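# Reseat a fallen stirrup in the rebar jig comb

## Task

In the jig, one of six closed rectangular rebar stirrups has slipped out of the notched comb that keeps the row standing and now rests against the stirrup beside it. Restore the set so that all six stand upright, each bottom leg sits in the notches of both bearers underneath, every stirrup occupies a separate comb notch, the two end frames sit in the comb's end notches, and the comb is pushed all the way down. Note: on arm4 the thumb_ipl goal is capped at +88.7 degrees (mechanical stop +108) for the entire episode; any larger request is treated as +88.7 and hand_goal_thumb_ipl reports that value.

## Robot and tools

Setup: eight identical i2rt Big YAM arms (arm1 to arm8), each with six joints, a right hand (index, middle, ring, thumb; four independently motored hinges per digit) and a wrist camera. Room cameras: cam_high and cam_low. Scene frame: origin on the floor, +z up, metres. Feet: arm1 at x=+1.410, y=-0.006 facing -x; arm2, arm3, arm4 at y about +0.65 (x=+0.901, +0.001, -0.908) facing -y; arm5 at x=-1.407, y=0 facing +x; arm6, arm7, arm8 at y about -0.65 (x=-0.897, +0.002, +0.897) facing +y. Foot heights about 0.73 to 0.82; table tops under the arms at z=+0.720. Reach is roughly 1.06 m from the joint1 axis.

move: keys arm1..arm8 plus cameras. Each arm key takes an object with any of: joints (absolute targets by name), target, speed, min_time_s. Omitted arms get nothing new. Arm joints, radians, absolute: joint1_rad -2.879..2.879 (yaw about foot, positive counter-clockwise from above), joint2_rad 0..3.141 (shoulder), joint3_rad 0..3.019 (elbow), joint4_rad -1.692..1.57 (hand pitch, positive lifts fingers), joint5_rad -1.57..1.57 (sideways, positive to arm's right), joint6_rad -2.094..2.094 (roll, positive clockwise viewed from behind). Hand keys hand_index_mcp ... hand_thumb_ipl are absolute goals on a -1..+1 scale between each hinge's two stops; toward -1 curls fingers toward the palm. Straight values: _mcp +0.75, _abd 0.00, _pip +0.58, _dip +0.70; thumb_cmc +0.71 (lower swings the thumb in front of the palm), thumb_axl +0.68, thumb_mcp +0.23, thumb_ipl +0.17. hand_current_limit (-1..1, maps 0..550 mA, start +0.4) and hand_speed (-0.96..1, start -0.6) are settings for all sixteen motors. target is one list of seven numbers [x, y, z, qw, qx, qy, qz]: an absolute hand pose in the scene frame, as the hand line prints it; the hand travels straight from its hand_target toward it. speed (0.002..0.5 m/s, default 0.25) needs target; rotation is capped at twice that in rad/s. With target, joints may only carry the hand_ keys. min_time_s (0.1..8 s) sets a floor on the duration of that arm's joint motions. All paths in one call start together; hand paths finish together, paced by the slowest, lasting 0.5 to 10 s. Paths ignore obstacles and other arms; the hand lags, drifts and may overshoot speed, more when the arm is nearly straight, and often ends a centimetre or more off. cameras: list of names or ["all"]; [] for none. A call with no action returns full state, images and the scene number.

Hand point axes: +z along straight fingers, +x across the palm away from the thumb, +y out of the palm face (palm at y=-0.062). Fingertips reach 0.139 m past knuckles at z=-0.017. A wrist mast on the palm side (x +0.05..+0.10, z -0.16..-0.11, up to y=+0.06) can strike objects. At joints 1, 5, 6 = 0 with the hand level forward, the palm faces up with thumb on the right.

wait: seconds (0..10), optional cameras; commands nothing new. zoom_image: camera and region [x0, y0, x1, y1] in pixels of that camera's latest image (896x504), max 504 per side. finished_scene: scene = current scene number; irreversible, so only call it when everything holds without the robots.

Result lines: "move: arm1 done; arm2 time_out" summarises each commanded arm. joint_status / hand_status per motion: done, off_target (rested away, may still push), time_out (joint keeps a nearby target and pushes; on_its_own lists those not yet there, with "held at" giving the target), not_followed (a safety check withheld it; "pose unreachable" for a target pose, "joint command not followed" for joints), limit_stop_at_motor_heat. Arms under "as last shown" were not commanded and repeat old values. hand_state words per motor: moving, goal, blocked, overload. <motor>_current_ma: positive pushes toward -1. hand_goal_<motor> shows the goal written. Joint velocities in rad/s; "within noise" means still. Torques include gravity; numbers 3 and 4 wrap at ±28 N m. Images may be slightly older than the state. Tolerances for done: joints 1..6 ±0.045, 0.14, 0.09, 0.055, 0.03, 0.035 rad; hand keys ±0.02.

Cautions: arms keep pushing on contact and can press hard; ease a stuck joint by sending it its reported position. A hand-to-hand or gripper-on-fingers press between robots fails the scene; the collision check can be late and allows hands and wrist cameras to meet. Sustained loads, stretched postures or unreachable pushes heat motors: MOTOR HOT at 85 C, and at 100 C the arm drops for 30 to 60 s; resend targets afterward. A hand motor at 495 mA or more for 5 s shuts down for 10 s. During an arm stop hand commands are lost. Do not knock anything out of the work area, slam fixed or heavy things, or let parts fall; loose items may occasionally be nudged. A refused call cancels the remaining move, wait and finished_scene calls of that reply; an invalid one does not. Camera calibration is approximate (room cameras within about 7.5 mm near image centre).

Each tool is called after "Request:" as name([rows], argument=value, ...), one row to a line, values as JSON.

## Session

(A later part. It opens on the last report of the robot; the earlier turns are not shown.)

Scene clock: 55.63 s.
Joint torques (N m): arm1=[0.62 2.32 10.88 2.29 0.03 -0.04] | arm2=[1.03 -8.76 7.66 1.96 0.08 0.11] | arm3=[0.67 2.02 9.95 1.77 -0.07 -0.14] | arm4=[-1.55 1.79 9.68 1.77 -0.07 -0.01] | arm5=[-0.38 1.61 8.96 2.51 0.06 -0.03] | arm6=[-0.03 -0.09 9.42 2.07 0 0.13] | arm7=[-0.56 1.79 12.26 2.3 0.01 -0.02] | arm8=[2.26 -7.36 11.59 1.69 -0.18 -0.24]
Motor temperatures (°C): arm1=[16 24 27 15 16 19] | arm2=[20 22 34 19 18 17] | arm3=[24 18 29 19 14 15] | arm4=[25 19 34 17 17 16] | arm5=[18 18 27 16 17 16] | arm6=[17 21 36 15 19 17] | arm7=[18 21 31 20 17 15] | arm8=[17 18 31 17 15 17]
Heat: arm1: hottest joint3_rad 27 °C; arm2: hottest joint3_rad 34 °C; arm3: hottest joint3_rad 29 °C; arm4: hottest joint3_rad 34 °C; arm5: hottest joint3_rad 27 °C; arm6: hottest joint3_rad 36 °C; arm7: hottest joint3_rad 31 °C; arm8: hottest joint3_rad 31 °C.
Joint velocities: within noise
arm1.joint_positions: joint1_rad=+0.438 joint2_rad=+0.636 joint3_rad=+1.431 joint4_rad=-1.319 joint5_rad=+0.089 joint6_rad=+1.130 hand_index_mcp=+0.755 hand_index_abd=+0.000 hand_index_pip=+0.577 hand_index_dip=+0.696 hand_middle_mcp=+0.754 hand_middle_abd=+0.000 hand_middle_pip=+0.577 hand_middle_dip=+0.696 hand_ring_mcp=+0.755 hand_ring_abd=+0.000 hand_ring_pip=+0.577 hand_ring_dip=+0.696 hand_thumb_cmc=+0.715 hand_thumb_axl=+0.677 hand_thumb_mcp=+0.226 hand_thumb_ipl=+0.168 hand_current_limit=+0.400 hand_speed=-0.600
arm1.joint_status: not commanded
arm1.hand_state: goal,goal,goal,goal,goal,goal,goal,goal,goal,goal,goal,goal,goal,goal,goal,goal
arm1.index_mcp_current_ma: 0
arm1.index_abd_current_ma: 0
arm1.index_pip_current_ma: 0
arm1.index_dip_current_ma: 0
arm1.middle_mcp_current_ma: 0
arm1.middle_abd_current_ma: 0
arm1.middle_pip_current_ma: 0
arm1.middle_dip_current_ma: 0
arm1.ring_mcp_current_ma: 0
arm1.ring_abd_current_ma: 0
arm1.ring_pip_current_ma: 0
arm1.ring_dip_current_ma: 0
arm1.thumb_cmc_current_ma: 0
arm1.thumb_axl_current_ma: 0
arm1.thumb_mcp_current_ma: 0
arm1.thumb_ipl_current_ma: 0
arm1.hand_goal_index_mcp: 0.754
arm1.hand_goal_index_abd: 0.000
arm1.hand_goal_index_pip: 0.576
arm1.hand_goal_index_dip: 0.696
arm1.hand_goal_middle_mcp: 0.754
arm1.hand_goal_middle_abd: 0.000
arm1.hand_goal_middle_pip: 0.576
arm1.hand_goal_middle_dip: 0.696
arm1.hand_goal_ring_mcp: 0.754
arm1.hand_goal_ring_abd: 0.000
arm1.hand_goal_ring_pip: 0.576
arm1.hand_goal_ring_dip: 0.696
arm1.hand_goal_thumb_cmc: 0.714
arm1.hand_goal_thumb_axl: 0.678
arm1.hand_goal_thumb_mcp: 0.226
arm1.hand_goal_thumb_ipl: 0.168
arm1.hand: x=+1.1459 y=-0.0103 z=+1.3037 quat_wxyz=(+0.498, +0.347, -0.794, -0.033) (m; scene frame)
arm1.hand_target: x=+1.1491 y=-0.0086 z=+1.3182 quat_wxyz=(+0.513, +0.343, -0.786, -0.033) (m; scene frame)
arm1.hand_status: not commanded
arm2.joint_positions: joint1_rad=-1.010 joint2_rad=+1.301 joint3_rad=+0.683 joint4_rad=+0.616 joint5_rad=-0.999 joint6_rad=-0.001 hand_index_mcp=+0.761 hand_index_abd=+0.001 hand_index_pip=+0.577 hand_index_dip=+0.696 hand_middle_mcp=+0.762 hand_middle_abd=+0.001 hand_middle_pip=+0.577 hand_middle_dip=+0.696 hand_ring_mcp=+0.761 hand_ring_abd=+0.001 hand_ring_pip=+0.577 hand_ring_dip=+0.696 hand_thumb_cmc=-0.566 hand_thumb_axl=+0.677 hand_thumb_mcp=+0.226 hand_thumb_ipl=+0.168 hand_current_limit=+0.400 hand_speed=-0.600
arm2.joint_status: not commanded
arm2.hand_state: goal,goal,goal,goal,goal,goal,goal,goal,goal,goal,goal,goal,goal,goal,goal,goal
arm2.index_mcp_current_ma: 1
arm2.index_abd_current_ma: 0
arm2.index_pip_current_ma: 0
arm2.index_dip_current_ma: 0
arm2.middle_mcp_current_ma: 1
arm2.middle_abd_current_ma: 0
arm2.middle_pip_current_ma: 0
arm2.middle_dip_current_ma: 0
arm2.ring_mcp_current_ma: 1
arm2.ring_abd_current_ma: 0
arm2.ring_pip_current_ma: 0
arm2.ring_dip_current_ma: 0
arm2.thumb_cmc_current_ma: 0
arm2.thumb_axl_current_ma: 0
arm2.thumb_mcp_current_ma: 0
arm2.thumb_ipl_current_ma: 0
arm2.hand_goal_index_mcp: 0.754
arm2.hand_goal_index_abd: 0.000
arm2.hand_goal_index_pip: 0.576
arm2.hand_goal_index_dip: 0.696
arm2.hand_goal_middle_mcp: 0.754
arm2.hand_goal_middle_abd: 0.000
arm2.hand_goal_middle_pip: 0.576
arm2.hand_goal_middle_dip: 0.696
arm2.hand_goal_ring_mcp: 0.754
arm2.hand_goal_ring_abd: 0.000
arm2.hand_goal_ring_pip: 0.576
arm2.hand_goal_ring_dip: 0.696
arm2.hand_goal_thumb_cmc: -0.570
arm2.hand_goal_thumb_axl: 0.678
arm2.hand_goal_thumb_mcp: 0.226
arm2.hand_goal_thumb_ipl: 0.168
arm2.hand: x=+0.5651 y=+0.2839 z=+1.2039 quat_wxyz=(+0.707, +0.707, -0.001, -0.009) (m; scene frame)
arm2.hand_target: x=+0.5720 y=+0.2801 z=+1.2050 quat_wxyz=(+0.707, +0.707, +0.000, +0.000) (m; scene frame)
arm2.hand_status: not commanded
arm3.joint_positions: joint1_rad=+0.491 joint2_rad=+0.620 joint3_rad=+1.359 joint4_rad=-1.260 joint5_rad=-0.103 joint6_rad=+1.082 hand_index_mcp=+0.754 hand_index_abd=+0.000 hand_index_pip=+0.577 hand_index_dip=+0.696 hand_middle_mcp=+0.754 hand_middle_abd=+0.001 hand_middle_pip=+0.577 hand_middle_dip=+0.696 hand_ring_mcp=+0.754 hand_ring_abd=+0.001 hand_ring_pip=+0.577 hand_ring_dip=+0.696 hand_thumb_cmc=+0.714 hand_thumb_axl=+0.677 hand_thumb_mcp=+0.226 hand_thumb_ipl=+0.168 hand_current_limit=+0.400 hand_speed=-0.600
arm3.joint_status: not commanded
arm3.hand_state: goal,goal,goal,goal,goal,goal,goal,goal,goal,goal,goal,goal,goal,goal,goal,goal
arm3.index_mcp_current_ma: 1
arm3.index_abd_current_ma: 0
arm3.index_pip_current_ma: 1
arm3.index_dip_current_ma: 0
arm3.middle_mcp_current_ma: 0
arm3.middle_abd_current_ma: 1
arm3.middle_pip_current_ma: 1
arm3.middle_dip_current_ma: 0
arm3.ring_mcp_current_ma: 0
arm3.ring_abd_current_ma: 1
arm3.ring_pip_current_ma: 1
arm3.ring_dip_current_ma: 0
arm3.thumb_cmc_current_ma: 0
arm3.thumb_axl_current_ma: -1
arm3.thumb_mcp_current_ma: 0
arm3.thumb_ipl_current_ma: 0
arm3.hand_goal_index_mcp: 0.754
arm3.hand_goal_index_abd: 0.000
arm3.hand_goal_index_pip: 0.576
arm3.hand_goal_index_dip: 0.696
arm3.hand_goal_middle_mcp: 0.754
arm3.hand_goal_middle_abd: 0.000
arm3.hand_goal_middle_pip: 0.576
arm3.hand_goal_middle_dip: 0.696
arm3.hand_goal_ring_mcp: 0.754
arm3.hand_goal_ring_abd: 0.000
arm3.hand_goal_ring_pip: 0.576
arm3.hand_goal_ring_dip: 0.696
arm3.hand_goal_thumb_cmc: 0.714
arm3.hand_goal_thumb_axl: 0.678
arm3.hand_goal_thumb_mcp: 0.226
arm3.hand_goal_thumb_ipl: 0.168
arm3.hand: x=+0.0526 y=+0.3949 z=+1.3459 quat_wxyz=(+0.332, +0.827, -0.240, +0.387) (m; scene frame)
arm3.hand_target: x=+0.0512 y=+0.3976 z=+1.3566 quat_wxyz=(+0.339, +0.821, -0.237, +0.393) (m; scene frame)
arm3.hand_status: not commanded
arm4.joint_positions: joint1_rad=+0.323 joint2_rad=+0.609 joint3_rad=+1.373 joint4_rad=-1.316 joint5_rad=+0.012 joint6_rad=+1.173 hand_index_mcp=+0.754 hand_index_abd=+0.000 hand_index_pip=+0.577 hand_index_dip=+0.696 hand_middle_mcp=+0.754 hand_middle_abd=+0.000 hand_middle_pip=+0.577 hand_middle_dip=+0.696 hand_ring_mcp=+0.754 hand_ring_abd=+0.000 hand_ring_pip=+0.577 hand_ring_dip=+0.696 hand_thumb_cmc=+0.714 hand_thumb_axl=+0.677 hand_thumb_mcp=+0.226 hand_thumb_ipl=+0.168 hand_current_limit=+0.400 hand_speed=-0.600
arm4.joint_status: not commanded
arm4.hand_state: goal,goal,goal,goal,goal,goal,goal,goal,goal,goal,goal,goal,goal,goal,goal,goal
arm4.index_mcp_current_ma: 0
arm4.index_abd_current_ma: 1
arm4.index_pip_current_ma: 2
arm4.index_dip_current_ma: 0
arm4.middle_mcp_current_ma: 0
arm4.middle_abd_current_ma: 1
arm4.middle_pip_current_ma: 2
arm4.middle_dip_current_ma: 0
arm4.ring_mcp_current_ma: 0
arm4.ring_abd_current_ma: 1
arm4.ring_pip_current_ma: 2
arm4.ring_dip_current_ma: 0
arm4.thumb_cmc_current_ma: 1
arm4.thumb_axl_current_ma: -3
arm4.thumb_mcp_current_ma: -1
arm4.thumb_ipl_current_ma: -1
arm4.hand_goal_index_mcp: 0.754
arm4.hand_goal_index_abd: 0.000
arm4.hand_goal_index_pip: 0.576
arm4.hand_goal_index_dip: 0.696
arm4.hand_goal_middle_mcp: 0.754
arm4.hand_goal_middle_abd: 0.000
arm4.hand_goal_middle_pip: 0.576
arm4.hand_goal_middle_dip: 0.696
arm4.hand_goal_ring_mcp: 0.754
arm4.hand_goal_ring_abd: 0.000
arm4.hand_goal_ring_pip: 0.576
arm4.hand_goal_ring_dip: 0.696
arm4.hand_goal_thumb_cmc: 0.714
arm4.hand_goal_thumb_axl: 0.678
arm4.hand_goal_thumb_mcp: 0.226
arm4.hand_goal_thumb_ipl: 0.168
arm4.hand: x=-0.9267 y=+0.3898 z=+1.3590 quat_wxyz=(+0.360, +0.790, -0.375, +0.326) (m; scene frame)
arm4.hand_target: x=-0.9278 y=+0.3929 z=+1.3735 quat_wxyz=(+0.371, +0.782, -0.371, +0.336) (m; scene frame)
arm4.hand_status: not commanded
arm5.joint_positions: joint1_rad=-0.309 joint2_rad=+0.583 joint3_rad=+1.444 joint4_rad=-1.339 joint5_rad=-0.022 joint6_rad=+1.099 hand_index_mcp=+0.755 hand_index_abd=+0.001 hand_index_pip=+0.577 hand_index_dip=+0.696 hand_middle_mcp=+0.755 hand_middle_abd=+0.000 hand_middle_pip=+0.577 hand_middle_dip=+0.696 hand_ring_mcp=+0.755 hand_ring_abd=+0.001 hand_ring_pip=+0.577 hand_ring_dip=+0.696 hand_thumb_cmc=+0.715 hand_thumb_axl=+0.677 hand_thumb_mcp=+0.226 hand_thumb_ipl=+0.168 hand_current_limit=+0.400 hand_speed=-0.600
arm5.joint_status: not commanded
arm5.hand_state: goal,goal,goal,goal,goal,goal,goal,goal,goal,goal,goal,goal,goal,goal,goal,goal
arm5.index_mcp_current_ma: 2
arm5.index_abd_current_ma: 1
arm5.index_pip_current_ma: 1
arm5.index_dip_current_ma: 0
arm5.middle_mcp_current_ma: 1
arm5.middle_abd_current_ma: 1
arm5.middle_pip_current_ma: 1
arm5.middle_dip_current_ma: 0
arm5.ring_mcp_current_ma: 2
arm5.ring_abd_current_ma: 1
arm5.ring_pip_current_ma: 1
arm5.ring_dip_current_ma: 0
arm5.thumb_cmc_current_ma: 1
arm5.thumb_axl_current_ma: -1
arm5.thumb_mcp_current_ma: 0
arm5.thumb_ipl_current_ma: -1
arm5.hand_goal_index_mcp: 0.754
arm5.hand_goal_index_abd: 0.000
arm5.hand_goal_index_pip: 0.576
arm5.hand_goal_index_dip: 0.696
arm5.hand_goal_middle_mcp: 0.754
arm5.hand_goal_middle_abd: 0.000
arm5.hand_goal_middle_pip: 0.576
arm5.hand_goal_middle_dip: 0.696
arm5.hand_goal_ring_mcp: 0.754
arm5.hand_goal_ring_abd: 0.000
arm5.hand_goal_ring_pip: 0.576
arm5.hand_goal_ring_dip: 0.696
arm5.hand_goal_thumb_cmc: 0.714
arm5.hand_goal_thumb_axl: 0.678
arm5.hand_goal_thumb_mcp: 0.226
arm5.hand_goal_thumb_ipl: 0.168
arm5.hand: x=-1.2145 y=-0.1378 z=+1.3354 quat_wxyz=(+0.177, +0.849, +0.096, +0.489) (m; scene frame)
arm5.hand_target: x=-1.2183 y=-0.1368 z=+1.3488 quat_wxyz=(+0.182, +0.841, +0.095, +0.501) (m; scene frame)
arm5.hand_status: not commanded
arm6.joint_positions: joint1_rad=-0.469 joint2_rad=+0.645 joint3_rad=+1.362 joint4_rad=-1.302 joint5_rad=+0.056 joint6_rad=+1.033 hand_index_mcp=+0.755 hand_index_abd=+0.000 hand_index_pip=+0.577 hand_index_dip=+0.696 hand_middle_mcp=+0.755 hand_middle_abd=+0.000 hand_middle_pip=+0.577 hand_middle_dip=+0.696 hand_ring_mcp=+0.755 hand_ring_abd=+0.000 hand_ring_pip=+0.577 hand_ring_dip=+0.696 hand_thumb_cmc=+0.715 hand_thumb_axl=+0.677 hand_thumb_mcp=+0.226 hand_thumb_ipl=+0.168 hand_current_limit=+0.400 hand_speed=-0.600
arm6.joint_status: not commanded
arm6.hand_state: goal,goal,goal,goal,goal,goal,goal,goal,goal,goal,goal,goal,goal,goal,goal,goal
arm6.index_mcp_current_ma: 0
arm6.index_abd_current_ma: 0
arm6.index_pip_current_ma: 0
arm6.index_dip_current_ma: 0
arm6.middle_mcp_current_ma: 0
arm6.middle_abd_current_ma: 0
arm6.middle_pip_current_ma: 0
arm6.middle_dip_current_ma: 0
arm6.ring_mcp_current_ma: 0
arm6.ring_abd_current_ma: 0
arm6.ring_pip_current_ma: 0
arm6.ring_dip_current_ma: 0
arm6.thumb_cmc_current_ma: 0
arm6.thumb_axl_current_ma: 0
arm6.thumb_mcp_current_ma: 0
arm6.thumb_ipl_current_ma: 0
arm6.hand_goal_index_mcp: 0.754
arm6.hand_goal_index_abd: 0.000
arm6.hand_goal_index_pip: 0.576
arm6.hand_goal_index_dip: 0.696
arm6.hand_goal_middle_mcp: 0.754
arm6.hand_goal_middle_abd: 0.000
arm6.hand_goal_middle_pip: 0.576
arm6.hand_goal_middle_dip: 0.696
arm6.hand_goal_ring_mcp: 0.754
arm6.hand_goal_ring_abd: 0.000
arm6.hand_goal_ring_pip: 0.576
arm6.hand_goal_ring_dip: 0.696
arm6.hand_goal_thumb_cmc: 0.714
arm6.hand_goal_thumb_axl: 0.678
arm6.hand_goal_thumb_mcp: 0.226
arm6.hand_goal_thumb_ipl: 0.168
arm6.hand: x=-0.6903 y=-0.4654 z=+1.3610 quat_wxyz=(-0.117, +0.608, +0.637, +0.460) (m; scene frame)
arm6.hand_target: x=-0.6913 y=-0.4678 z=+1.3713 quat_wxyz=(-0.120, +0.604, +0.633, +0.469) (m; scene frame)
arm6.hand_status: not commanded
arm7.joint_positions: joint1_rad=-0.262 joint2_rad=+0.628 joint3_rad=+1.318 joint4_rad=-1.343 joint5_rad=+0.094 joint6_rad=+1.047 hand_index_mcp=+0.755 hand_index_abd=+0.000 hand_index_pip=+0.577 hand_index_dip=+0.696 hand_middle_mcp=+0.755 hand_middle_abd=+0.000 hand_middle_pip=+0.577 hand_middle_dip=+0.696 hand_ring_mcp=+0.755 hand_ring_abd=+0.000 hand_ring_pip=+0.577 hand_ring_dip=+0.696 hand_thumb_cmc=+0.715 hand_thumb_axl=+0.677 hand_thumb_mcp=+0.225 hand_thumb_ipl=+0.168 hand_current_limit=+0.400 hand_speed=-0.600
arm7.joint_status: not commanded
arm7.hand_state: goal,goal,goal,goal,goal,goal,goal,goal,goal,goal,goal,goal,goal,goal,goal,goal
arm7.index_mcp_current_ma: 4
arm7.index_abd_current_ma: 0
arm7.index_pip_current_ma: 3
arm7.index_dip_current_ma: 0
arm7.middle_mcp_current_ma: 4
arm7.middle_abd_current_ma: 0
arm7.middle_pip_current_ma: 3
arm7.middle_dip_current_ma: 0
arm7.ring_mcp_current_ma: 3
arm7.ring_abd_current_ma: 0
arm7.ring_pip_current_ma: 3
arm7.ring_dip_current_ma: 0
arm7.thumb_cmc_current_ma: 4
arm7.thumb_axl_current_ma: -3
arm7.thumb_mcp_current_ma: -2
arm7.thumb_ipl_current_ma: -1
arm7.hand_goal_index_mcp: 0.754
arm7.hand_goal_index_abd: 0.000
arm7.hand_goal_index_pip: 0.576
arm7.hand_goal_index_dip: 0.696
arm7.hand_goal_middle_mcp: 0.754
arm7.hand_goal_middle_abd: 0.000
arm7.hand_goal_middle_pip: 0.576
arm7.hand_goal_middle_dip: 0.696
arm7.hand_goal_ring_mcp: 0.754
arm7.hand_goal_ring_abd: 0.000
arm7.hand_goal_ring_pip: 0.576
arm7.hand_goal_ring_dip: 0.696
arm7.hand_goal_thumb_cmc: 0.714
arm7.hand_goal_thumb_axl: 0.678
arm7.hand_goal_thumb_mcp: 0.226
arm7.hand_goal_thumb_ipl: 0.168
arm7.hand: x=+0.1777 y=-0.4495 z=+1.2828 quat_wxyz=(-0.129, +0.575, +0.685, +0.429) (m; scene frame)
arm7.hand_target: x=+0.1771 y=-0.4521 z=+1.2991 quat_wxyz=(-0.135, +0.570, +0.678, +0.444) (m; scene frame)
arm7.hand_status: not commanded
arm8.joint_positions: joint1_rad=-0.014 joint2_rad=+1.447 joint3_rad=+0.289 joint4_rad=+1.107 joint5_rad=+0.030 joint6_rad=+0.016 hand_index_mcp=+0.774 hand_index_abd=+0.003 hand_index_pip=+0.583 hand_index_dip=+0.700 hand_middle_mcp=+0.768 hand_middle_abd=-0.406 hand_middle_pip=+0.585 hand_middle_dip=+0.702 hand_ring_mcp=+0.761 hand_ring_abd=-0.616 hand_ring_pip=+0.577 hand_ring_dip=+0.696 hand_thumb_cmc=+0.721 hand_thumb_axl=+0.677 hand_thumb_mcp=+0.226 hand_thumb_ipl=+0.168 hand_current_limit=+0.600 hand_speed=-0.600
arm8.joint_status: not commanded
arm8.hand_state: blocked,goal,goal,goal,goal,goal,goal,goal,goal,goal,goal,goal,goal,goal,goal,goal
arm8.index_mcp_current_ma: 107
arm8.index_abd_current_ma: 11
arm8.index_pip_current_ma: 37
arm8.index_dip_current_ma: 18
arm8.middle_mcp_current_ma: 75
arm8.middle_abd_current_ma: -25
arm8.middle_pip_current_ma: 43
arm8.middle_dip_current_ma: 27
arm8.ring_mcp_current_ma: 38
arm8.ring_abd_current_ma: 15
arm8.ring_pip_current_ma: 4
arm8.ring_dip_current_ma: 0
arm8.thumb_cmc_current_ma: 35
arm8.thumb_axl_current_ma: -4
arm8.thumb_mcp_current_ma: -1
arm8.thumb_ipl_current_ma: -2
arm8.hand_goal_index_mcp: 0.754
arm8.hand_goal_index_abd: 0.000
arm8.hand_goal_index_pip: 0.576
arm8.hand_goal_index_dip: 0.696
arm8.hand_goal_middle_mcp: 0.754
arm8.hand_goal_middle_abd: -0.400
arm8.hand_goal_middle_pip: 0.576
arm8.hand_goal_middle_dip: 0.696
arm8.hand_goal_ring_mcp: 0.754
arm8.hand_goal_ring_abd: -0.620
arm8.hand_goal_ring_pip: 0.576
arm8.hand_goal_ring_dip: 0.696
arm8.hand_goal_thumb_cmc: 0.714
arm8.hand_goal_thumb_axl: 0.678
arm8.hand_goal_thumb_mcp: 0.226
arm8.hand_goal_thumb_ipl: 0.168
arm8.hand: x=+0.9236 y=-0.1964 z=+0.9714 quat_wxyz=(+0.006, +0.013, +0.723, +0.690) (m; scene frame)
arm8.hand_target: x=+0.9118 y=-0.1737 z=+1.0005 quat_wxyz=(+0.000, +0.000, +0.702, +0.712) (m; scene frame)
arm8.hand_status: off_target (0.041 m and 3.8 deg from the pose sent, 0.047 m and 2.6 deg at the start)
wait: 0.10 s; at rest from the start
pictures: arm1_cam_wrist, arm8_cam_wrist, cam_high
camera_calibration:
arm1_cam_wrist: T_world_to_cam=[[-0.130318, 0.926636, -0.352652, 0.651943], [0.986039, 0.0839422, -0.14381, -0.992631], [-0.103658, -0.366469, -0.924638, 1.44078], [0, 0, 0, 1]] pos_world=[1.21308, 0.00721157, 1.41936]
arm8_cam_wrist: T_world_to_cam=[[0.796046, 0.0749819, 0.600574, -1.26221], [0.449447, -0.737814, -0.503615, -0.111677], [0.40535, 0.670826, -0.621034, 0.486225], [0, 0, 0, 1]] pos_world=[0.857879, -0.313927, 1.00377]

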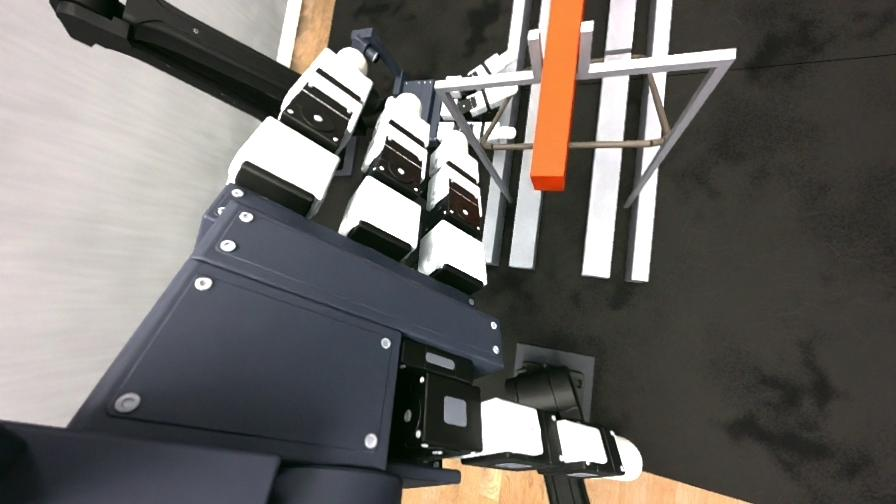

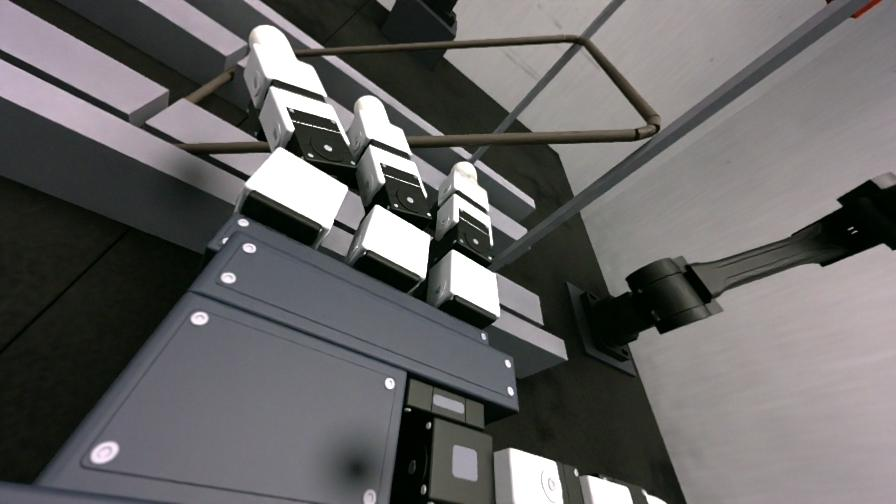

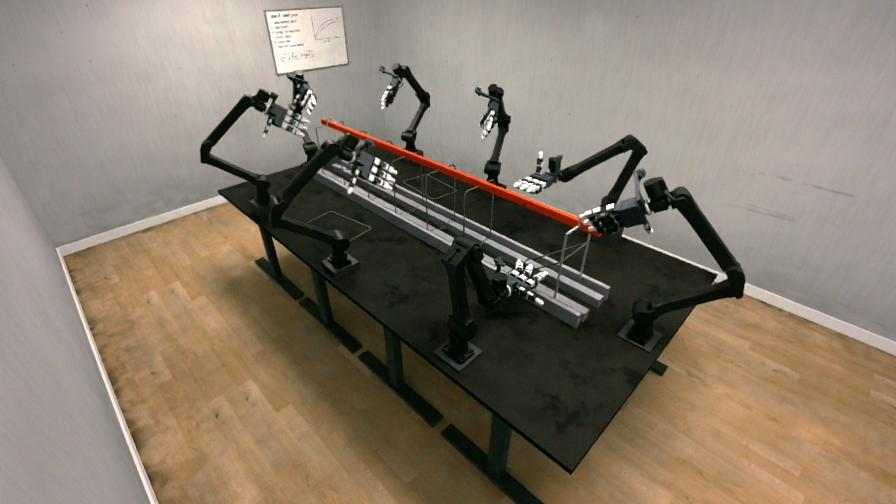

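Request:
move(arm8={"target": [0.908, -0.285, 0.99, 0.0, 0.0, 0.7071, 0.7071], "speed": 0.15, "joints": {"hand_index_abd": 0.0, "hand_middle_abd": -0.4, "hand_ring_abd": -0.62}}, cameras=["arm8_cam_wrist", "cam_high", "cam_low"])

Request:
zoom_image(camera="arm8_cam_wrist", region=[220, 20, 620, 300])

Scene clock: 60.60 s.
Joint torques (N m): arm1=[1.26 1.96 10.61 2.48 0.04 -0.05] | arm2=[1.14 -8.64 7.66 1.96 0.09 0.11] | arm3=[0.67 2.08 9.95 1.78 -0.07 -0.14] | arm4=[-2.14 1.96 9.73 1.94 -0.09 -0.04] | arm5=[-0.32 1.61 8.95 2.51 0.06 -0.03] | arm6=[-0.03 -0.09 9.42 2.07 0.01 0.13] | arm7=[-0.44 1.79 12.29 2.39 0.01 -0.02] | arm8=[1.38 -4.13 5.35 1.85 0.18 -0.23]
Motor temperatures (°C): arm1=[16 24 27 15 16 19] | arm2=[20 22 34 19 18 17] | arm3=[24 18 29 19 14 15] | arm4=[25 19 35 17 17 16] | arm5=[18 18 27 16 17 16] | arm6=[17 21 37 15 19 17] | arm7=[18 21 31 20 17 15] | arm8=[17 18 31 17 15 17]
Heat: arm1: hottest joint3_rad 27 °C; arm2: hottest joint3_rad 34 °C; arm3: hottest joint3_rad 29 °C; arm4: hottest joint3_rad 35 °C; arm5: hottest joint3_rad 27 °C; arm6: hottest joint3_rad 37 °C; arm7: hottest joint3_rad 31 °C; arm8: hottest joint3_rad 31 °C.
move: arm8 done
Joint velocities: within noise
arm1, arm2, arm3, arm4, arm5, arm6, arm7: as last shown
arm8.joint_positions: joint1_rad=+0.031 joint2_rad=+1.124 joint3_rad=+0.090 joint4_rad=+1.047 joint5_rad=+0.055 joint6_rad=+0.016 hand_index_mcp=+0.778 hand_index_abd=+0.003 hand_index_pip=+0.584 hand_index_dip=+0.700 hand_middle_mcp=+0.774 hand_middle_abd=-0.401 hand_middle_pip=+0.584 hand_middle_dip=+0.700 hand_ring_mcp=+0.761 hand_ring_abd=-0.617 hand_ring_pip=+0.577 hand_ring_dip=+0.696 hand_thumb_cmc=+0.721 hand_thumb_axl=+0.677 hand_thumb_mcp=+0.226 hand_thumb_ipl=+0.168 hand_current_limit=+0.600 hand_speed=-0.600
arm8.joint_status: all done
arm8.hand_state: blocked,goal,goal,goal,goal,goal,goal,goal,goal,goal,goal,goal,goal,goal,goal,goal
arm8.index_mcp_current_ma: 125
arm8.index_abd_current_ma: 12
arm8.index_pip_current_ma: 41
arm8.index_dip_current_ma: 19
arm8.middle_mcp_current_ma: 103
arm8.middle_abd_current_ma: -2
arm8.middle_pip_current_ma: 37
arm8.middle_dip_current_ma: 18
arm8.ring_mcp_current_ma: 38
arm8.ring_abd_current_ma: 14
arm8.ring_pip_current_ma: 4
arm8.ring_dip_current_ma: 0
arm8.thumb_cmc_current_ma: 35
arm8.thumb_axl_current_ma: -4
arm8.thumb_mcp_current_ma: -1
arm8.thumb_ipl_current_ma: -2
arm8.hand_goal_index_mcp: 0.754
arm8.hand_goal_index_abd: 0.000
arm8.hand_goal_index_pip: 0.576
arm8.hand_goal_index_dip: 0.696
arm8.hand_goal_middle_mcp: 0.754
arm8.hand_goal_middle_abd: -0.400
arm8.hand_goal_middle_pip: 0.576
arm8.hand_goal_middle_dip: 0.696
arm8.hand_goal_ring_mcp: 0.754
arm8.hand_goal_ring_abd: -0.620
arm8.hand_goal_ring_pip: 0.576
arm8.hand_goal_ring_dip: 0.696
arm8.hand_goal_thumb_cmc: 0.714
arm8.hand_goal_thumb_axl: 0.678
arm8.hand_goal_thumb_mcp: 0.226
arm8.hand_goal_thumb_ipl: 0.168
arm8.hand: x=+0.9120 y=-0.2822 z=+0.9953 quat_wxyz=(-0.002, +0.006, +0.701, +0.713) (m; scene frame)
arm8.hand_target: x=+0.9081 y=-0.2849 z=+0.9900 quat_wxyz=(+0.000, +0.000, +0.707, +0.707) (m; scene frame)
arm8.hand_status: done (0.007 m and 1.3 deg from the pose sent, 0.092 m and 3.1 deg at the start)
pictures: arm8_cam_wrist, cam_high, cam_low
camera_calibration:
arm8_cam_wrist: T_world_to_cam=[[0.795205, 0.0519418, 0.604111, -1.27023], [0.463254, -0.69487, -0.550046, -0.111993], [0.391209, 0.717257, -0.576627, 0.545048], [0, 0, 0, 1]] pos_world=[0.848747, -0.402782, 1.02005]

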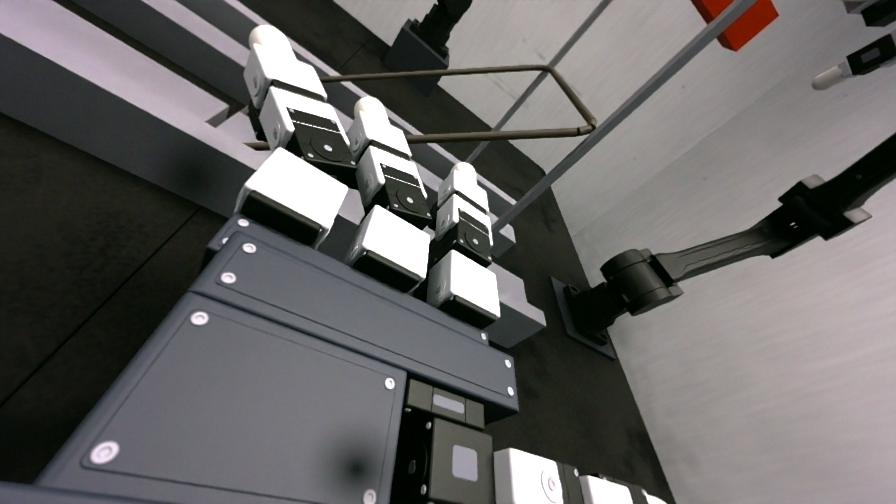

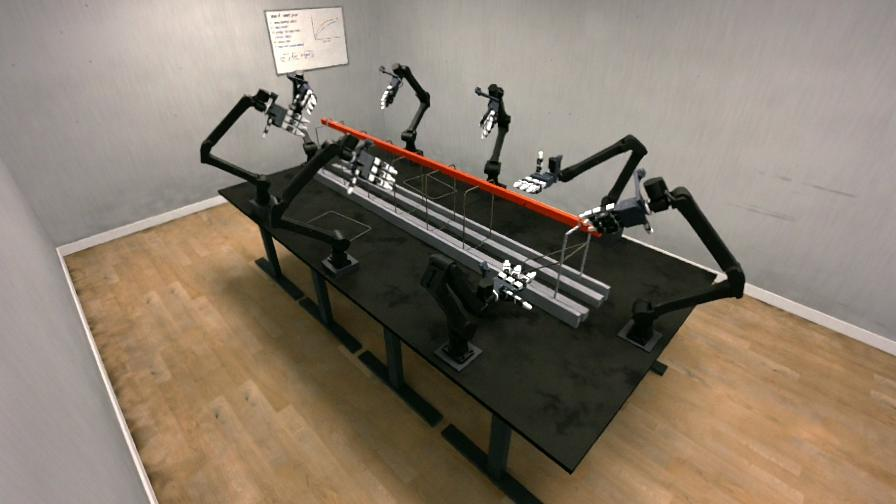

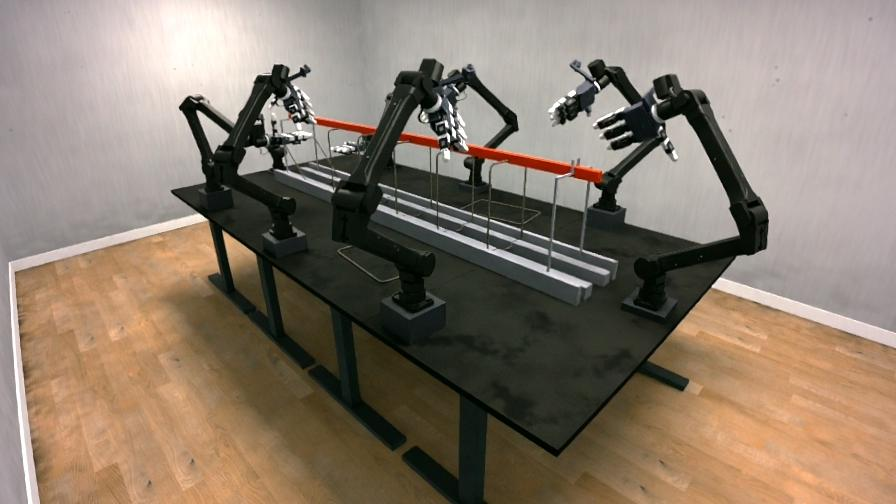

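Scaled by 1.260.

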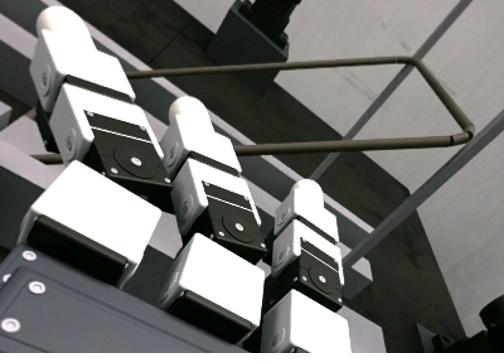

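Request:
move(arm8={"target": [0.942, -0.285, 0.992, 0.0, 0.0, 0.7071, 0.7071], "speed": 0.15, "joints": {"hand_index_abd": 0.0, "hand_middle_abd": -0.55, "hand_ring_abd": -0.65}})

Request:
move(arm8={"target": [0.942, -0.19, 0.995, 0.0, 0.0, 0.7071, 0.7071], "speed": 0.12}, cameras=["arm8_cam_wrist"])

Request:
zoom_image(camera="arm8_cam_wrist", region=[220, 20, 620, 300])

Scene clock: 67.17 s.
Joint torques (N m): arm1=[0.97 2.43 10.69 2.18 0.02 -0.09] | arm2=[1.03 -8.64 7.69 1.96 0.08 0.11] | arm3=[0.67 2.08 9.96 1.78 -0.07 -0.14] | arm4=[-0.15 1.32 9.89 1.74 -0.11 -0.02] | arm5=[-0.32 1.61 8.96 2.51 0.06 -0.03] | arm6=[-0.03 -0.09 9.4 2.07 0 0.12] | arm7=[-0.56 1.67 12.33 2.4 0 -0.03] | arm8=[-0.5 -4.01 5.83 1.85 -0.09 -0.24]
Motor temperatures (°C): arm1=[16 24 28 15 16 19] | arm2=[20 22 34 19 18 17] | arm3=[24 18 29 19 14 15] | arm4=[25 19 35 17 17 16] | arm5=[18 18 28 16 17 16] | arm6=[17 21 37 15 19 17] | arm7=[18 21 31 20 17 15] | arm8=[17 18 31 16 15 17]
Heat: arm1: hottest joint3_rad 28 °C; arm2: hottest joint3_rad 34 °C; arm3: hottest joint3_rad 29 °C; arm4: hottest joint3_rad 35 °C; arm5: hottest joint3_rad 28 °C; arm6: hottest joint3_rad 37 °C; arm7: hottest joint3_rad 31 °C; arm8: hottest joint3_rad 31 °C.
move: arm8 done
Joint velocities: within noise
arm1, arm2, arm3, arm4, arm5, arm6, arm7: as last shown
arm8.joint_positions: joint1_rad=-0.131 joint2_rad=+1.114 joint3_rad=+0.090 joint4_rad=+1.032 joint5_rad=-0.121 joint6_rad=+0.016 hand_index_mcp=+0.778 hand_index_abd=+0.002 hand_index_pip=+0.584 hand_index_dip=+0.700 hand_middle_mcp=+0.774 hand_middle_abd=-0.547 hand_middle_pip=+0.584 hand_middle_dip=+0.700 hand_ring_mcp=+0.761 hand_ring_abd=-0.647 hand_ring_pip=+0.577 hand_ring_dip=+0.696 hand_thumb_cmc=+0.721 hand_thumb_axl=+0.677 hand_thumb_mcp=+0.226 hand_thumb_ipl=+0.168 hand_current_limit=+0.600 hand_speed=-0.600
arm8.joint_status: all done
arm8.hand_state: blocked,goal,goal,goal,goal,goal,goal,goal,goal,goal,goal,goal,goal,goal,goal,goal
arm8.index_mcp_current_ma: 125
arm8.index_abd_current_ma: 10
arm8.index_pip_current_ma: 41
arm8.index_dip_current_ma: 19
arm8.middle_mcp_current_ma: 103
arm8.middle_abd_current_ma: 11
arm8.middle_pip_current_ma: 37
arm8.middle_dip_current_ma: 18
arm8.ring_mcp_current_ma: 38
arm8.ring_abd_current_ma: 14
arm8.ring_pip_current_ma: 4
arm8.ring_dip_current_ma: 0
arm8.thumb_cmc_current_ma: 35
arm8.thumb_axl_current_ma: -4
arm8.thumb_mcp_current_ma: -1
arm8.thumb_ipl_current_ma: -2
arm8.hand_goal_index_mcp: 0.754
arm8.hand_goal_index_abd: 0.000
arm8.hand_goal_index_pip: 0.576
arm8.hand_goal_index_dip: 0.696
arm8.hand_goal_middle_mcp: 0.754
arm8.hand_goal_middle_abd: -0.550
arm8.hand_goal_middle_pip: 0.576
arm8.hand_goal_middle_dip: 0.696
arm8.hand_goal_ring_mcp: 0.754
arm8.hand_goal_ring_abd: -0.650
arm8.hand_goal_ring_pip: 0.576
arm8.hand_goal_ring_dip: 0.696
arm8.hand_goal_thumb_cmc: 0.714
arm8.hand_goal_thumb_axl: 0.678
arm8.hand_goal_thumb_mcp: 0.226
arm8.hand_goal_thumb_ipl: 0.168
arm8.hand: x=+0.9400 y=-0.2829 z=+0.9952 quat_wxyz=(-0.006, +0.001, +0.703, +0.712) (m; scene frame)
arm8.hand_target: x=+0.9420 y=-0.2849 z=+0.9920 quat_wxyz=(+0.000, +0.000, +0.707, +0.707) (m; scene frame)
arm8.hand_status: done (0.004 m and 1.0 deg from the pose sent, 0.030 m and 1.3 deg at the start)
pictures: none

Scene clock: 68.60 s.
Joint torques (N m): arm1=[0.85 1.49 10.73 2.33 0.08 -0.01] | arm2=[1.08 -8.82 7.66 1.98 0.09 0.11] | arm3=[0.67 2.08 9.95 1.77 -0.07 -0.14] | arm4=[-1.26 2.14 9.66 2.11 -0.02 -0.06] | arm5=[-0.32 1.61 8.96 2.51 0.06 -0.03] | arm6=[0.03 -0.15 9.42 2.09 0.01 0.12] | arm7=[-0.44 1.61 12.31 2.35 0 -0.02] | arm8=[1.38 -5.6 8.64 3.41 0.18 -0.24]
Motor temperatures (°C): arm1=[16 24 28 15 16 19] | arm2=[20 22 34 19 18 17] | arm3=[24 18 29 19 14 15] | arm4=[25 19 35 17 17 16] | arm5=[18 18 28 16 17 16] | arm6=[17 21 37 15 19 17] | arm7=[18 21 31 20 17 15] | arm8=[17 18 31 17 15 17]
Heat: arm1: hottest joint3_rad 28 °C; arm2: hottest joint3_rad 34 °C; arm3: hottest joint3_rad 29 °C; arm4: hottest joint3_rad 35 °C; arm5: hottest joint3_rad 28 °C; arm6: hottest joint3_rad 37 °C; arm7: hottest joint3_rad 31 °C; arm8: hottest joint3_rad 31 °C.
move: arm8 off_target
Joint velocities: within noise
arm1, arm2, arm3, arm4, arm5, arm6, arm7: as last shown
arm8.joint_positions: joint1_rad=-0.110 joint2_rad=+1.393 joint3_rad=+0.284 joint4_rad=+1.063 joint5_rad=-0.086 joint6_rad=+0.016 hand_index_mcp=+0.776 hand_index_abd=+0.002 hand_index_pip=+0.584 hand_index_dip=+0.700 hand_middle_mcp=+0.773 hand_middle_abd=-0.547 hand_middle_pip=+0.584 hand_middle_dip=+0.700 hand_ring_mcp=+0.761 hand_ring_abd=-0.647 hand_ring_pip=+0.577 hand_ring_dip=+0.696 hand_thumb_cmc=+0.721 hand_thumb_axl=+0.677 hand_thumb_mcp=+0.226 hand_thumb_ipl=+0.168 hand_current_limit=+0.600 hand_speed=-0.600
arm8.joint_status: not commanded
arm8.hand_state: blocked,goal,goal,goal,goal,goal,goal,goal,goal,goal,goal,goal,goal,goal,goal,goal
arm8.index_mcp_current_ma: 113
arm8.index_abd_current_ma: 10
arm8.index_pip_current_ma: 38
arm8.index_dip_current_ma: 18
arm8.middle_mcp_current_ma: 101
arm8.middle_abd_current_ma: 11
arm8.middle_pip_current_ma: 37
arm8.middle_dip_current_ma: 17
arm8.ring_mcp_current_ma: 38
arm8.ring_abd_current_ma: 14
arm8.ring_pip_current_ma: 4
arm8.ring_dip_current_ma: 0
arm8.thumb_cmc_current_ma: 35
arm8.thumb_axl_current_ma: -4
arm8.thumb_mcp_current_ma: -1
arm8.thumb_ipl_current_ma: -2
arm8.hand_goal_index_mcp: 0.754
arm8.hand_goal_index_abd: 0.000
arm8.hand_goal_index_pip: 0.576
arm8.hand_goal_index_dip: 0.696
arm8.hand_goal_middle_mcp: 0.754
arm8.hand_goal_middle_abd: -0.550
arm8.hand_goal_middle_pip: 0.576
arm8.hand_goal_middle_dip: 0.696
arm8.hand_goal_ring_mcp: 0.754
arm8.hand_goal_ring_abd: -0.650
arm8.hand_goal_ring_pip: 0.576
arm8.hand_goal_ring_dip: 0.696
arm8.hand_goal_thumb_cmc: 0.714
arm8.hand_goal_thumb_axl: 0.678
arm8.hand_goal_thumb_mcp: 0.226
arm8.hand_goal_thumb_ipl: 0.168
arm8.hand: x=+0.9460 y=-0.2012 z=+0.9814 quat_wxyz=(-0.003, +0.008, +0.721, +0.693) (m; scene frame)
arm8.hand_target: x=+0.9420 y=-0.1908 z=+0.9949 quat_wxyz=(+0.000, +0.000, +0.707, +0.707) (m; scene frame)
arm8.hand_status: off_target (0.018 m and 2.5 deg from the pose sent, 0.093 m and 1.0 deg at the start)
pictures: arm8_cam_wrist
camera_calibration:
arm8_cam_wrist: T_world_to_cam=[[0.797439, 0.0869598, 0.5971, -1.28123], [0.461158, -0.726, -0.510154, -0.1225], [0.389132, 0.682174, -0.619043, 0.50227], [0, 0, 0, 1]] pos_world=[0.882748, -0.320155, 1.01346]

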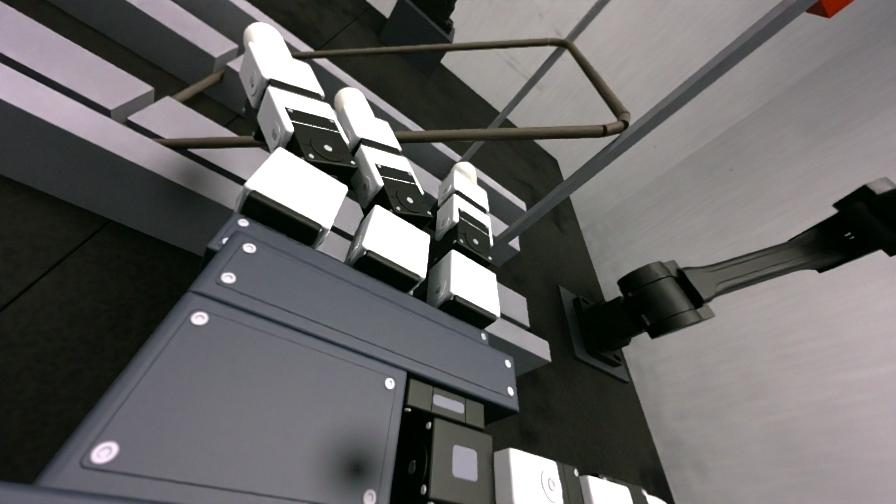

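Scaled by 1.260.

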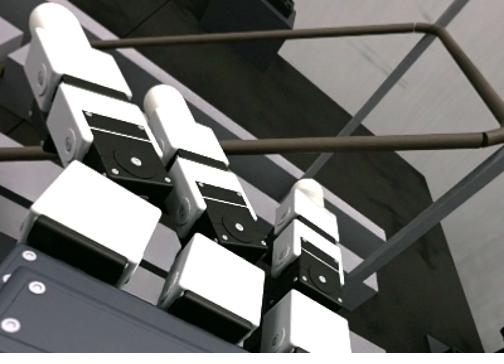

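Request:
move(arm8={"target": [0.925, -0.26, 0.992, 0.0, 0.0, 0.7071, 0.7071], "speed": 0.15, "joints": {"hand_index_abd": 0.0, "hand_middle_abd": -0.62, "hand_ring_abd": -0.7}})

Request:
move(arm8={"target": [0.918, -0.18, 0.997, 0.0, 0.0, 0.7071, 0.7071], "speed": 0.12}, cameras=["arm8_cam_wrist"])

Request:
zoom_image(camera="arm8_cam_wrist", region=[220, 20, 620, 300])

Scene clock: 73.17 s.
Joint torques (N m): arm1=[1.08 1.85 10.81 2.26 0.01 -0.07] | arm2=[1.14 -8.7 7.66 1.96 0.09 0.11] | arm3=[0.67 2.02 9.95 1.78 -0.07 -0.14] | arm4=[-1.61 1.67 9.76 2.11 -0.08 -0.09] | arm5=[-0.32 1.61 8.95 2.51 0.06 -0.03] | arm6=[-0.03 -0.09 9.42 2.09 0.01 0.12] | arm7=[-0.38 1.67 12.31 2.39 0 0] | arm8=[1.32 -5.48 5.11 2.18 0.18 -0.23]
Motor temperatures (°C): arm1=[16 24 28 15 16 19] | arm2=[20 22 34 19 18 17] | arm3=[24 18 29 19 14 15] | arm4=[25 19 35 17 17 16] | arm5=[18 18 28 16 17 16] | arm6=[17 21 37 15 19 17] | arm7=[18 21 32 20 17 15] | arm8=[17 18 31 17 15 17]
Heat: arm1: hottest joint3_rad 28 °C; arm2: hottest joint3_rad 34 °C; arm3: hottest joint3_rad 29 °C; arm4: hottest joint3_rad 35 °C; arm5: hottest joint3_rad 28 °C; arm6: hottest joint3_rad 37 °C; arm7: hottest joint3_rad 32 °C; arm8: hottest joint3_rad 31 °C.
move: arm8 done
Joint velocities: within noise
arm1, arm2, arm3, arm4, arm5, arm6, arm7: as last shown
arm8.joint_positions: joint1_rad=-0.057 joint2_rad=+1.222 joint3_rad=+0.152 joint4_rad=+1.074 joint5_rad=-0.033 joint6_rad=+0.016 hand_index_mcp=+0.776 hand_index_abd=+0.002 hand_index_pip=+0.584 hand_index_dip=+0.700 hand_middle_mcp=+0.773 hand_middle_abd=-0.617 hand_middle_pip=+0.584 hand_middle_dip=+0.700 hand_ring_mcp=+0.761 hand_ring_abd=-0.696 hand_ring_pip=+0.577 hand_ring_dip=+0.696 hand_thumb_cmc=+0.721 hand_thumb_axl=+0.677 hand_thumb_mcp=+0.226 hand_thumb_ipl=+0.168 hand_current_limit=+0.600 hand_speed=-0.600
arm8.joint_status: all done
arm8.hand_state: blocked,goal,goal,goal,goal,goal,goal,goal,goal,goal,goal,goal,goal,goal,goal,goal
arm8.index_mcp_current_ma: 113
arm8.index_abd_current_ma: 10
arm8.index_pip_current_ma: 38
arm8.index_dip_current_ma: 18
arm8.middle_mcp_current_ma: 101
arm8.middle_abd_current_ma: 13
arm8.middle_pip_current_ma: 37
arm8.middle_dip_current_ma: 17
arm8.ring_mcp_current_ma: 38
arm8.ring_abd_current_ma: 15
arm8.ring_pip_current_ma: 4
arm8.ring_dip_current_ma: 0
arm8.thumb_cmc_current_ma: 35
arm8.thumb_axl_current_ma: -4
arm8.thumb_mcp_current_ma: -1
arm8.thumb_ipl_current_ma: -2
arm8.hand_goal_index_mcp: 0.754
arm8.hand_goal_index_abd: 0.000
arm8.hand_goal_index_pip: 0.576
arm8.hand_goal_index_dip: 0.696
arm8.hand_goal_middle_mcp: 0.754
arm8.hand_goal_middle_abd: -0.620
arm8.hand_goal_middle_pip: 0.576
arm8.hand_goal_middle_dip: 0.696
arm8.hand_goal_ring_mcp: 0.754
arm8.hand_goal_ring_abd: -0.700
arm8.hand_goal_ring_pip: 0.576
arm8.hand_goal_ring_dip: 0.696
arm8.hand_goal_thumb_cmc: 0.714
arm8.hand_goal_thumb_axl: 0.678
arm8.hand_goal_thumb_mcp: 0.226
arm8.hand_goal_thumb_ipl: 0.168
arm8.hand: x=+0.9296 y=-0.2566 z=+0.9946 quat_wxyz=(-0.001, +0.006, +0.704, +0.710) (m; scene frame)
arm8.hand_target: x=+0.9250 y=-0.2599 z=+0.9921 quat_wxyz=(+0.000, +0.000, +0.707, +0.707) (m; scene frame)
arm8.hand_status: done (0.006 m and 0.9 deg from the pose sent, 0.063 m and 2.5 deg at the start)
pictures: none

Scene clock: 74.63 s.
Joint torques (N m): arm1=[1.2 1.96 10.86 2.33 0.11 -0.06] | arm2=[1.03 -8.7 7.66 1.95 0.09 0.11] | arm3=[0.67 2.02 9.96 1.77 -0.07 -0.14] | arm4=[-1.61 1.49 9.57 2.06 -0.07 -0.07] | arm5=[-0.32 1.61 8.96 2.52 0.06 -0.03] | arm6=[-0.03 -0.09 9.42 2.07 0.01 0.12] | arm7=[-0.67 1.67 12.31 2.35 0.03 -0.03] | arm8=[1.14 -6.07 9.02 2.47 0.06 -0.22]
Motor temperatures (°C): arm1=[16 24 28 15 16 19] | arm2=[20 22 34 19 18 17] | arm3=[24 18 30 19 14 15] | arm4=[25 19 35 17 17 16] | arm5=[18 18 28 16 17 16] | arm6=[17 21 37 15 19 17] | arm7=[18 21 32 20 17 15] | arm8=[17 18 31 17 15 17]
Heat: arm1: hottest joint3_rad 28 °C; arm2: hottest joint3_rad 34 °C; arm3: hottest joint3_rad 30 °C; arm4: hottest joint3_rad 35 °C; arm5: hottest joint3_rad 28 °C; arm6: hottest joint3_rad 37 °C; arm7: hottest joint3_rad 32 °C; arm8: hottest joint3_rad 31 °C.
move: arm8 off_target
Joint velocities: within noise
arm1, arm2, arm3, arm4, arm5, arm6, arm7: as last shown
arm8.joint_positions: joint1_rad=-0.024 joint2_rad=+1.408 joint3_rad=+0.304 joint4_rad=+1.074 joint5_rad=+0.003 joint6_rad=+0.016 hand_index_mcp=+0.772 hand_index_abd=+0.002 hand_index_pip=+0.581 hand_index_dip=+0.695 hand_middle_mcp=+0.772 hand_middle_abd=-0.617 hand_middle_pip=+0.583 hand_middle_dip=+0.700 hand_ring_mcp=+0.761 hand_ring_abd=-0.697 hand_ring_pip=+0.577 hand_ring_dip=+0.696 hand_thumb_cmc=+0.721 hand_thumb_axl=+0.677 hand_thumb_mcp=+0.226 hand_thumb_ipl=+0.168 hand_current_limit=+0.600 hand_speed=-0.600
arm8.joint_status: not commanded
arm8.hand_state: goal,goal,goal,goal,goal,goal,goal,goal,goal,goal,goal,goal,goal,goal,goal,goal
arm8.index_mcp_current_ma: 94
arm8.index_abd_current_ma: 7
arm8.index_pip_current_ma: 25
arm8.index_dip_current_ma: -5
arm8.middle_mcp_current_ma: 92
arm8.middle_abd_current_ma: 12
arm8.middle_pip_current_ma: 35
arm8.middle_dip_current_ma: 17
arm8.ring_mcp_current_ma: 39
arm8.ring_abd_current_ma: 14
arm8.ring_pip_current_ma: 4
arm8.ring_dip_current_ma: 0
arm8.thumb_cmc_current_ma: 35
arm8.thumb_axl_current_ma: -4
arm8.thumb_mcp_current_ma: -2
arm8.thumb_ipl_current_ma: -2
arm8.hand_goal_index_mcp: 0.754
arm8.hand_goal_index_abd: 0.000
arm8.hand_goal_index_pip: 0.576
arm8.hand_goal_index_dip: 0.696
arm8.hand_goal_middle_mcp: 0.754
arm8.hand_goal_middle_abd: -0.620
arm8.hand_goal_middle_pip: 0.576
arm8.hand_goal_middle_dip: 0.696
arm8.hand_goal_ring_mcp: 0.754
arm8.hand_goal_ring_abd: -0.700
arm8.hand_goal_ring_pip: 0.576
arm8.hand_goal_ring_dip: 0.696
arm8.hand_goal_thumb_cmc: 0.714
arm8.hand_goal_thumb_axl: 0.678
arm8.hand_goal_thumb_mcp: 0.226
arm8.hand_goal_thumb_ipl: 0.168
arm8.hand: x=+0.9232 y=-0.1939 z=+0.9860 quat_wxyz=(+0.000, +0.007, +0.716, +0.698) (m; scene frame)
arm8.hand_target: x=+0.9179 y=-0.1809 z=+0.9970 quat_wxyz=(+0.000, +0.000, +0.707, +0.707) (m; scene frame)
arm8.hand_status: off_target (0.018 m and 1.7 deg from the pose sent, 0.078 m and 0.9 deg at the start)
pictures: arm8_cam_wrist
camera_calibration:
arm8_cam_wrist: T_world_to_cam=[[0.794915, 0.0756236, 0.60199, -1.27114], [0.461636, -0.719232, -0.519228, -0.0944728], [0.393704, 0.690642, -0.606638, 0.494092], [0, 0, 0, 1]] pos_world=[0.859537, -0.31306, 1.0159]

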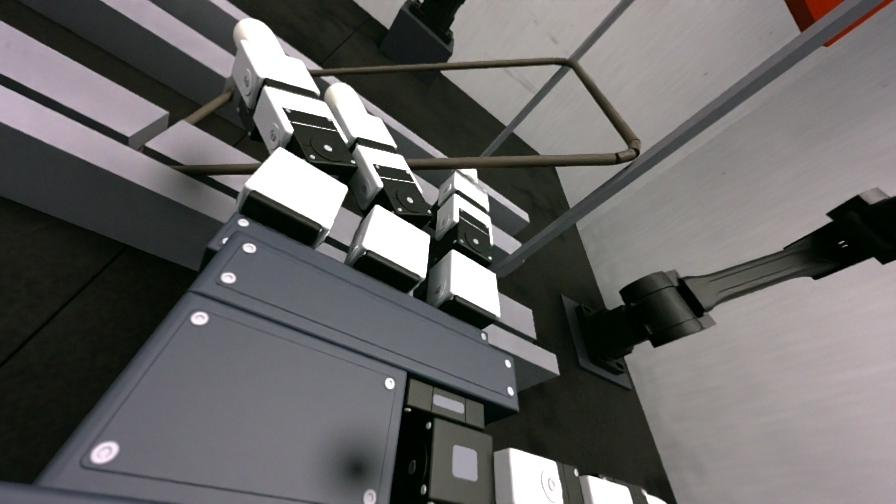

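Scaled by 1.260.

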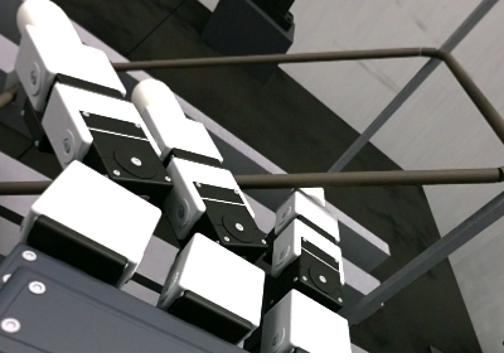

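Request:
move(arm8={"target": [0.912, -0.172, 1.03, 0.0, 0.0, 0.7071, 0.7071], "speed": 0.08}, cameras=["arm8_cam_wrist", "cam_high"])

Request:
zoom_image(camera="arm8_cam_wrist", region=[220, 20, 620, 300])

Request:
zoom_image(camera="cam_high", region=[420, 150, 640, 330])

Scene clock: 76.77 s.
Joint torques (N m): arm1=[1.55 1.79 10.52 2.17 0.07 -0.1] | arm2=[1.03 -8.7 7.66 1.95 0.09 0.11] | arm3=[0.67 2.02 9.96 1.78 -0.07 -0.14] | arm4=[-1.14 1.26 9.87 2.03 -0.06 -0.01] | arm5=[-0.32 1.61 8.96 2.51 0.06 -0.03] | arm6=[-0.03 -0.15 9.42 2.09 0.01 0.12] | arm7=[-0.67 1.61 12.31 2.43 0.02 -0.05] | arm8=[1.73 -8.23 10.97 2.26 -0.07 -0.22]
Motor temperatures (°C): arm1=[16 24 28 15 16 19] | arm2=[20 23 34 19 18 17] | arm3=[24 18 30 19 14 15] | arm4=[25 19 35 17 17 16] | arm5=[18 18 28 16 17 16] | arm6=[17 21 37 15 19 17] | arm7=[18 21 32 20 17 15] | arm8=[17 18 31 17 15 17]
Heat: arm1: hottest joint3_rad 28 °C; arm2: hottest joint3_rad 34 °C; arm3: hottest joint3_rad 30 °C; arm4: hottest joint3_rad 35 °C; arm5: hottest joint3_rad 28 °C; arm6: hottest joint3_rad 37 °C; arm7: hottest joint3_rad 32 °C; arm8: hottest joint3_rad 31 °C.
move: arm8 off_target
Joint velocities: within noise
arm1, arm2, arm3, arm4, arm5, arm6, arm7: as last shown
arm8.joint_positions: joint1_rad=-0.011 joint2_rad=+1.325 joint3_rad=+0.334 joint4_rad=+0.915 joint5_rad=+0.026 joint6_rad=+0.016 hand_index_mcp=+0.798 hand_index_abd=+0.007 hand_index_pip=+0.595 hand_index_dip=+0.699 hand_middle_mcp=+0.772 hand_middle_abd=-0.617 hand_middle_pip=+0.583 hand_middle_dip=+0.700 hand_ring_mcp=+0.761 hand_ring_abd=-0.697 hand_ring_pip=+0.577 hand_ring_dip=+0.696 hand_thumb_cmc=+0.721 hand_thumb_axl=+0.677 hand_thumb_mcp=+0.226 hand_thumb_ipl=+0.168 hand_current_limit=+0.600 hand_speed=-0.600
arm8.joint_status: not commanded
arm8.hand_state: blocked,goal,goal,goal,goal,goal,goal,goal,goal,goal,goal,goal,goal,goal,goal,goal
arm8.index_mcp_current_ma: 234
arm8.index_abd_current_ma: 31
arm8.index_pip_current_ma: 93
arm8.index_dip_current_ma: 14
arm8.middle_mcp_current_ma: 92
arm8.middle_abd_current_ma: 12
arm8.middle_pip_current_ma: 35
arm8.middle_dip_current_ma: 17
arm8.ring_mcp_current_ma: 39
arm8.ring_abd_current_ma: 14
arm8.ring_pip_current_ma: 4
arm8.ring_dip_current_ma: 0
arm8.thumb_cmc_current_ma: 35
arm8.thumb_axl_current_ma: -4
arm8.thumb_mcp_current_ma: -2
arm8.thumb_ipl_current_ma: -2
arm8.hand_goal_index_mcp: 0.754
arm8.hand_goal_index_abd: 0.000
arm8.hand_goal_index_pip: 0.576
arm8.hand_goal_index_dip: 0.696
arm8.hand_goal_middle_mcp: 0.754
arm8.hand_goal_middle_abd: -0.620
arm8.hand_goal_middle_pip: 0.576
arm8.hand_goal_middle_dip: 0.696
arm8.hand_goal_ring_mcp: 0.754
arm8.hand_goal_ring_abd: -0.700
arm8.hand_goal_ring_pip: 0.576
arm8.hand_goal_ring_dip: 0.696
arm8.hand_goal_thumb_cmc: 0.714
arm8.hand_goal_thumb_axl: 0.678
arm8.hand_goal_thumb_mcp: 0.226
arm8.hand_goal_thumb_ipl: 0.168
arm8.hand: x=+0.9214 y=-0.1856 z=+0.9953 quat_wxyz=(+0.004, +0.010, +0.732, +0.682) (m; scene frame)
arm8.hand_target: x=+0.9122 y=-0.1745 z=+1.0300 quat_wxyz=(+0.000, +0.000, +0.707, +0.707) (m; scene frame)
arm8.hand_status: off_target (0.038 m and 4.3 deg from the pose sent, 0.050 m and 1.7 deg at the start)
pictures: arm8_cam_wrist, cam_high
camera_calibration:
arm8_cam_wrist: T_world_to_cam=[[0.795122, 0.0950428, 0.598956, -1.26952], [0.45477, -0.746834, -0.485204, -0.11549], [0.401206, 0.658183, -0.637047, 0.512057], [0, 0, 0, 1]] pos_world=[0.856502, -0.302621, 1.03055]

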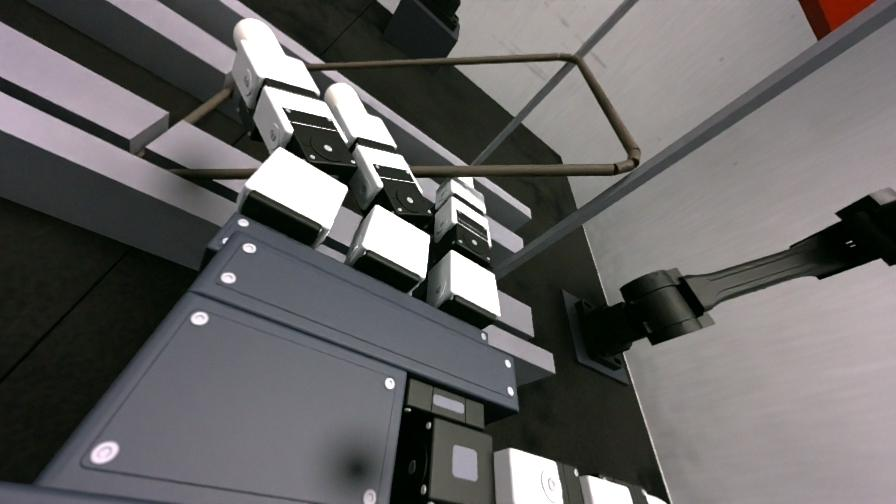

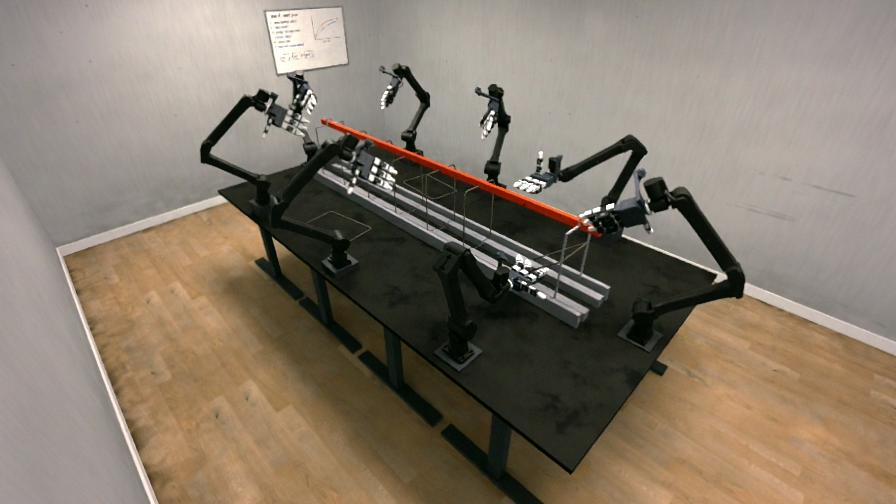

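Scaled by 1.260.

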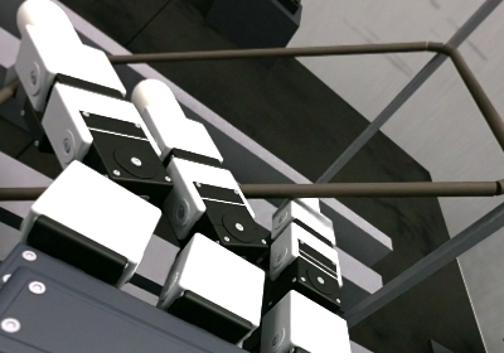

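Scaled by 2.291.

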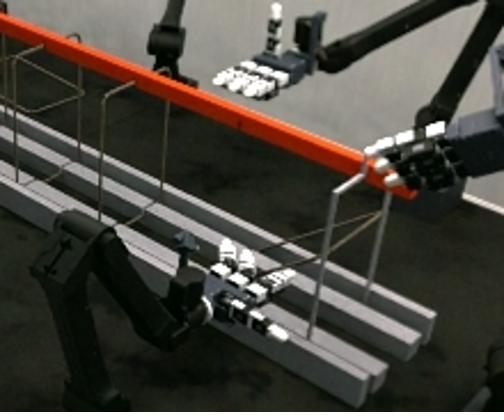

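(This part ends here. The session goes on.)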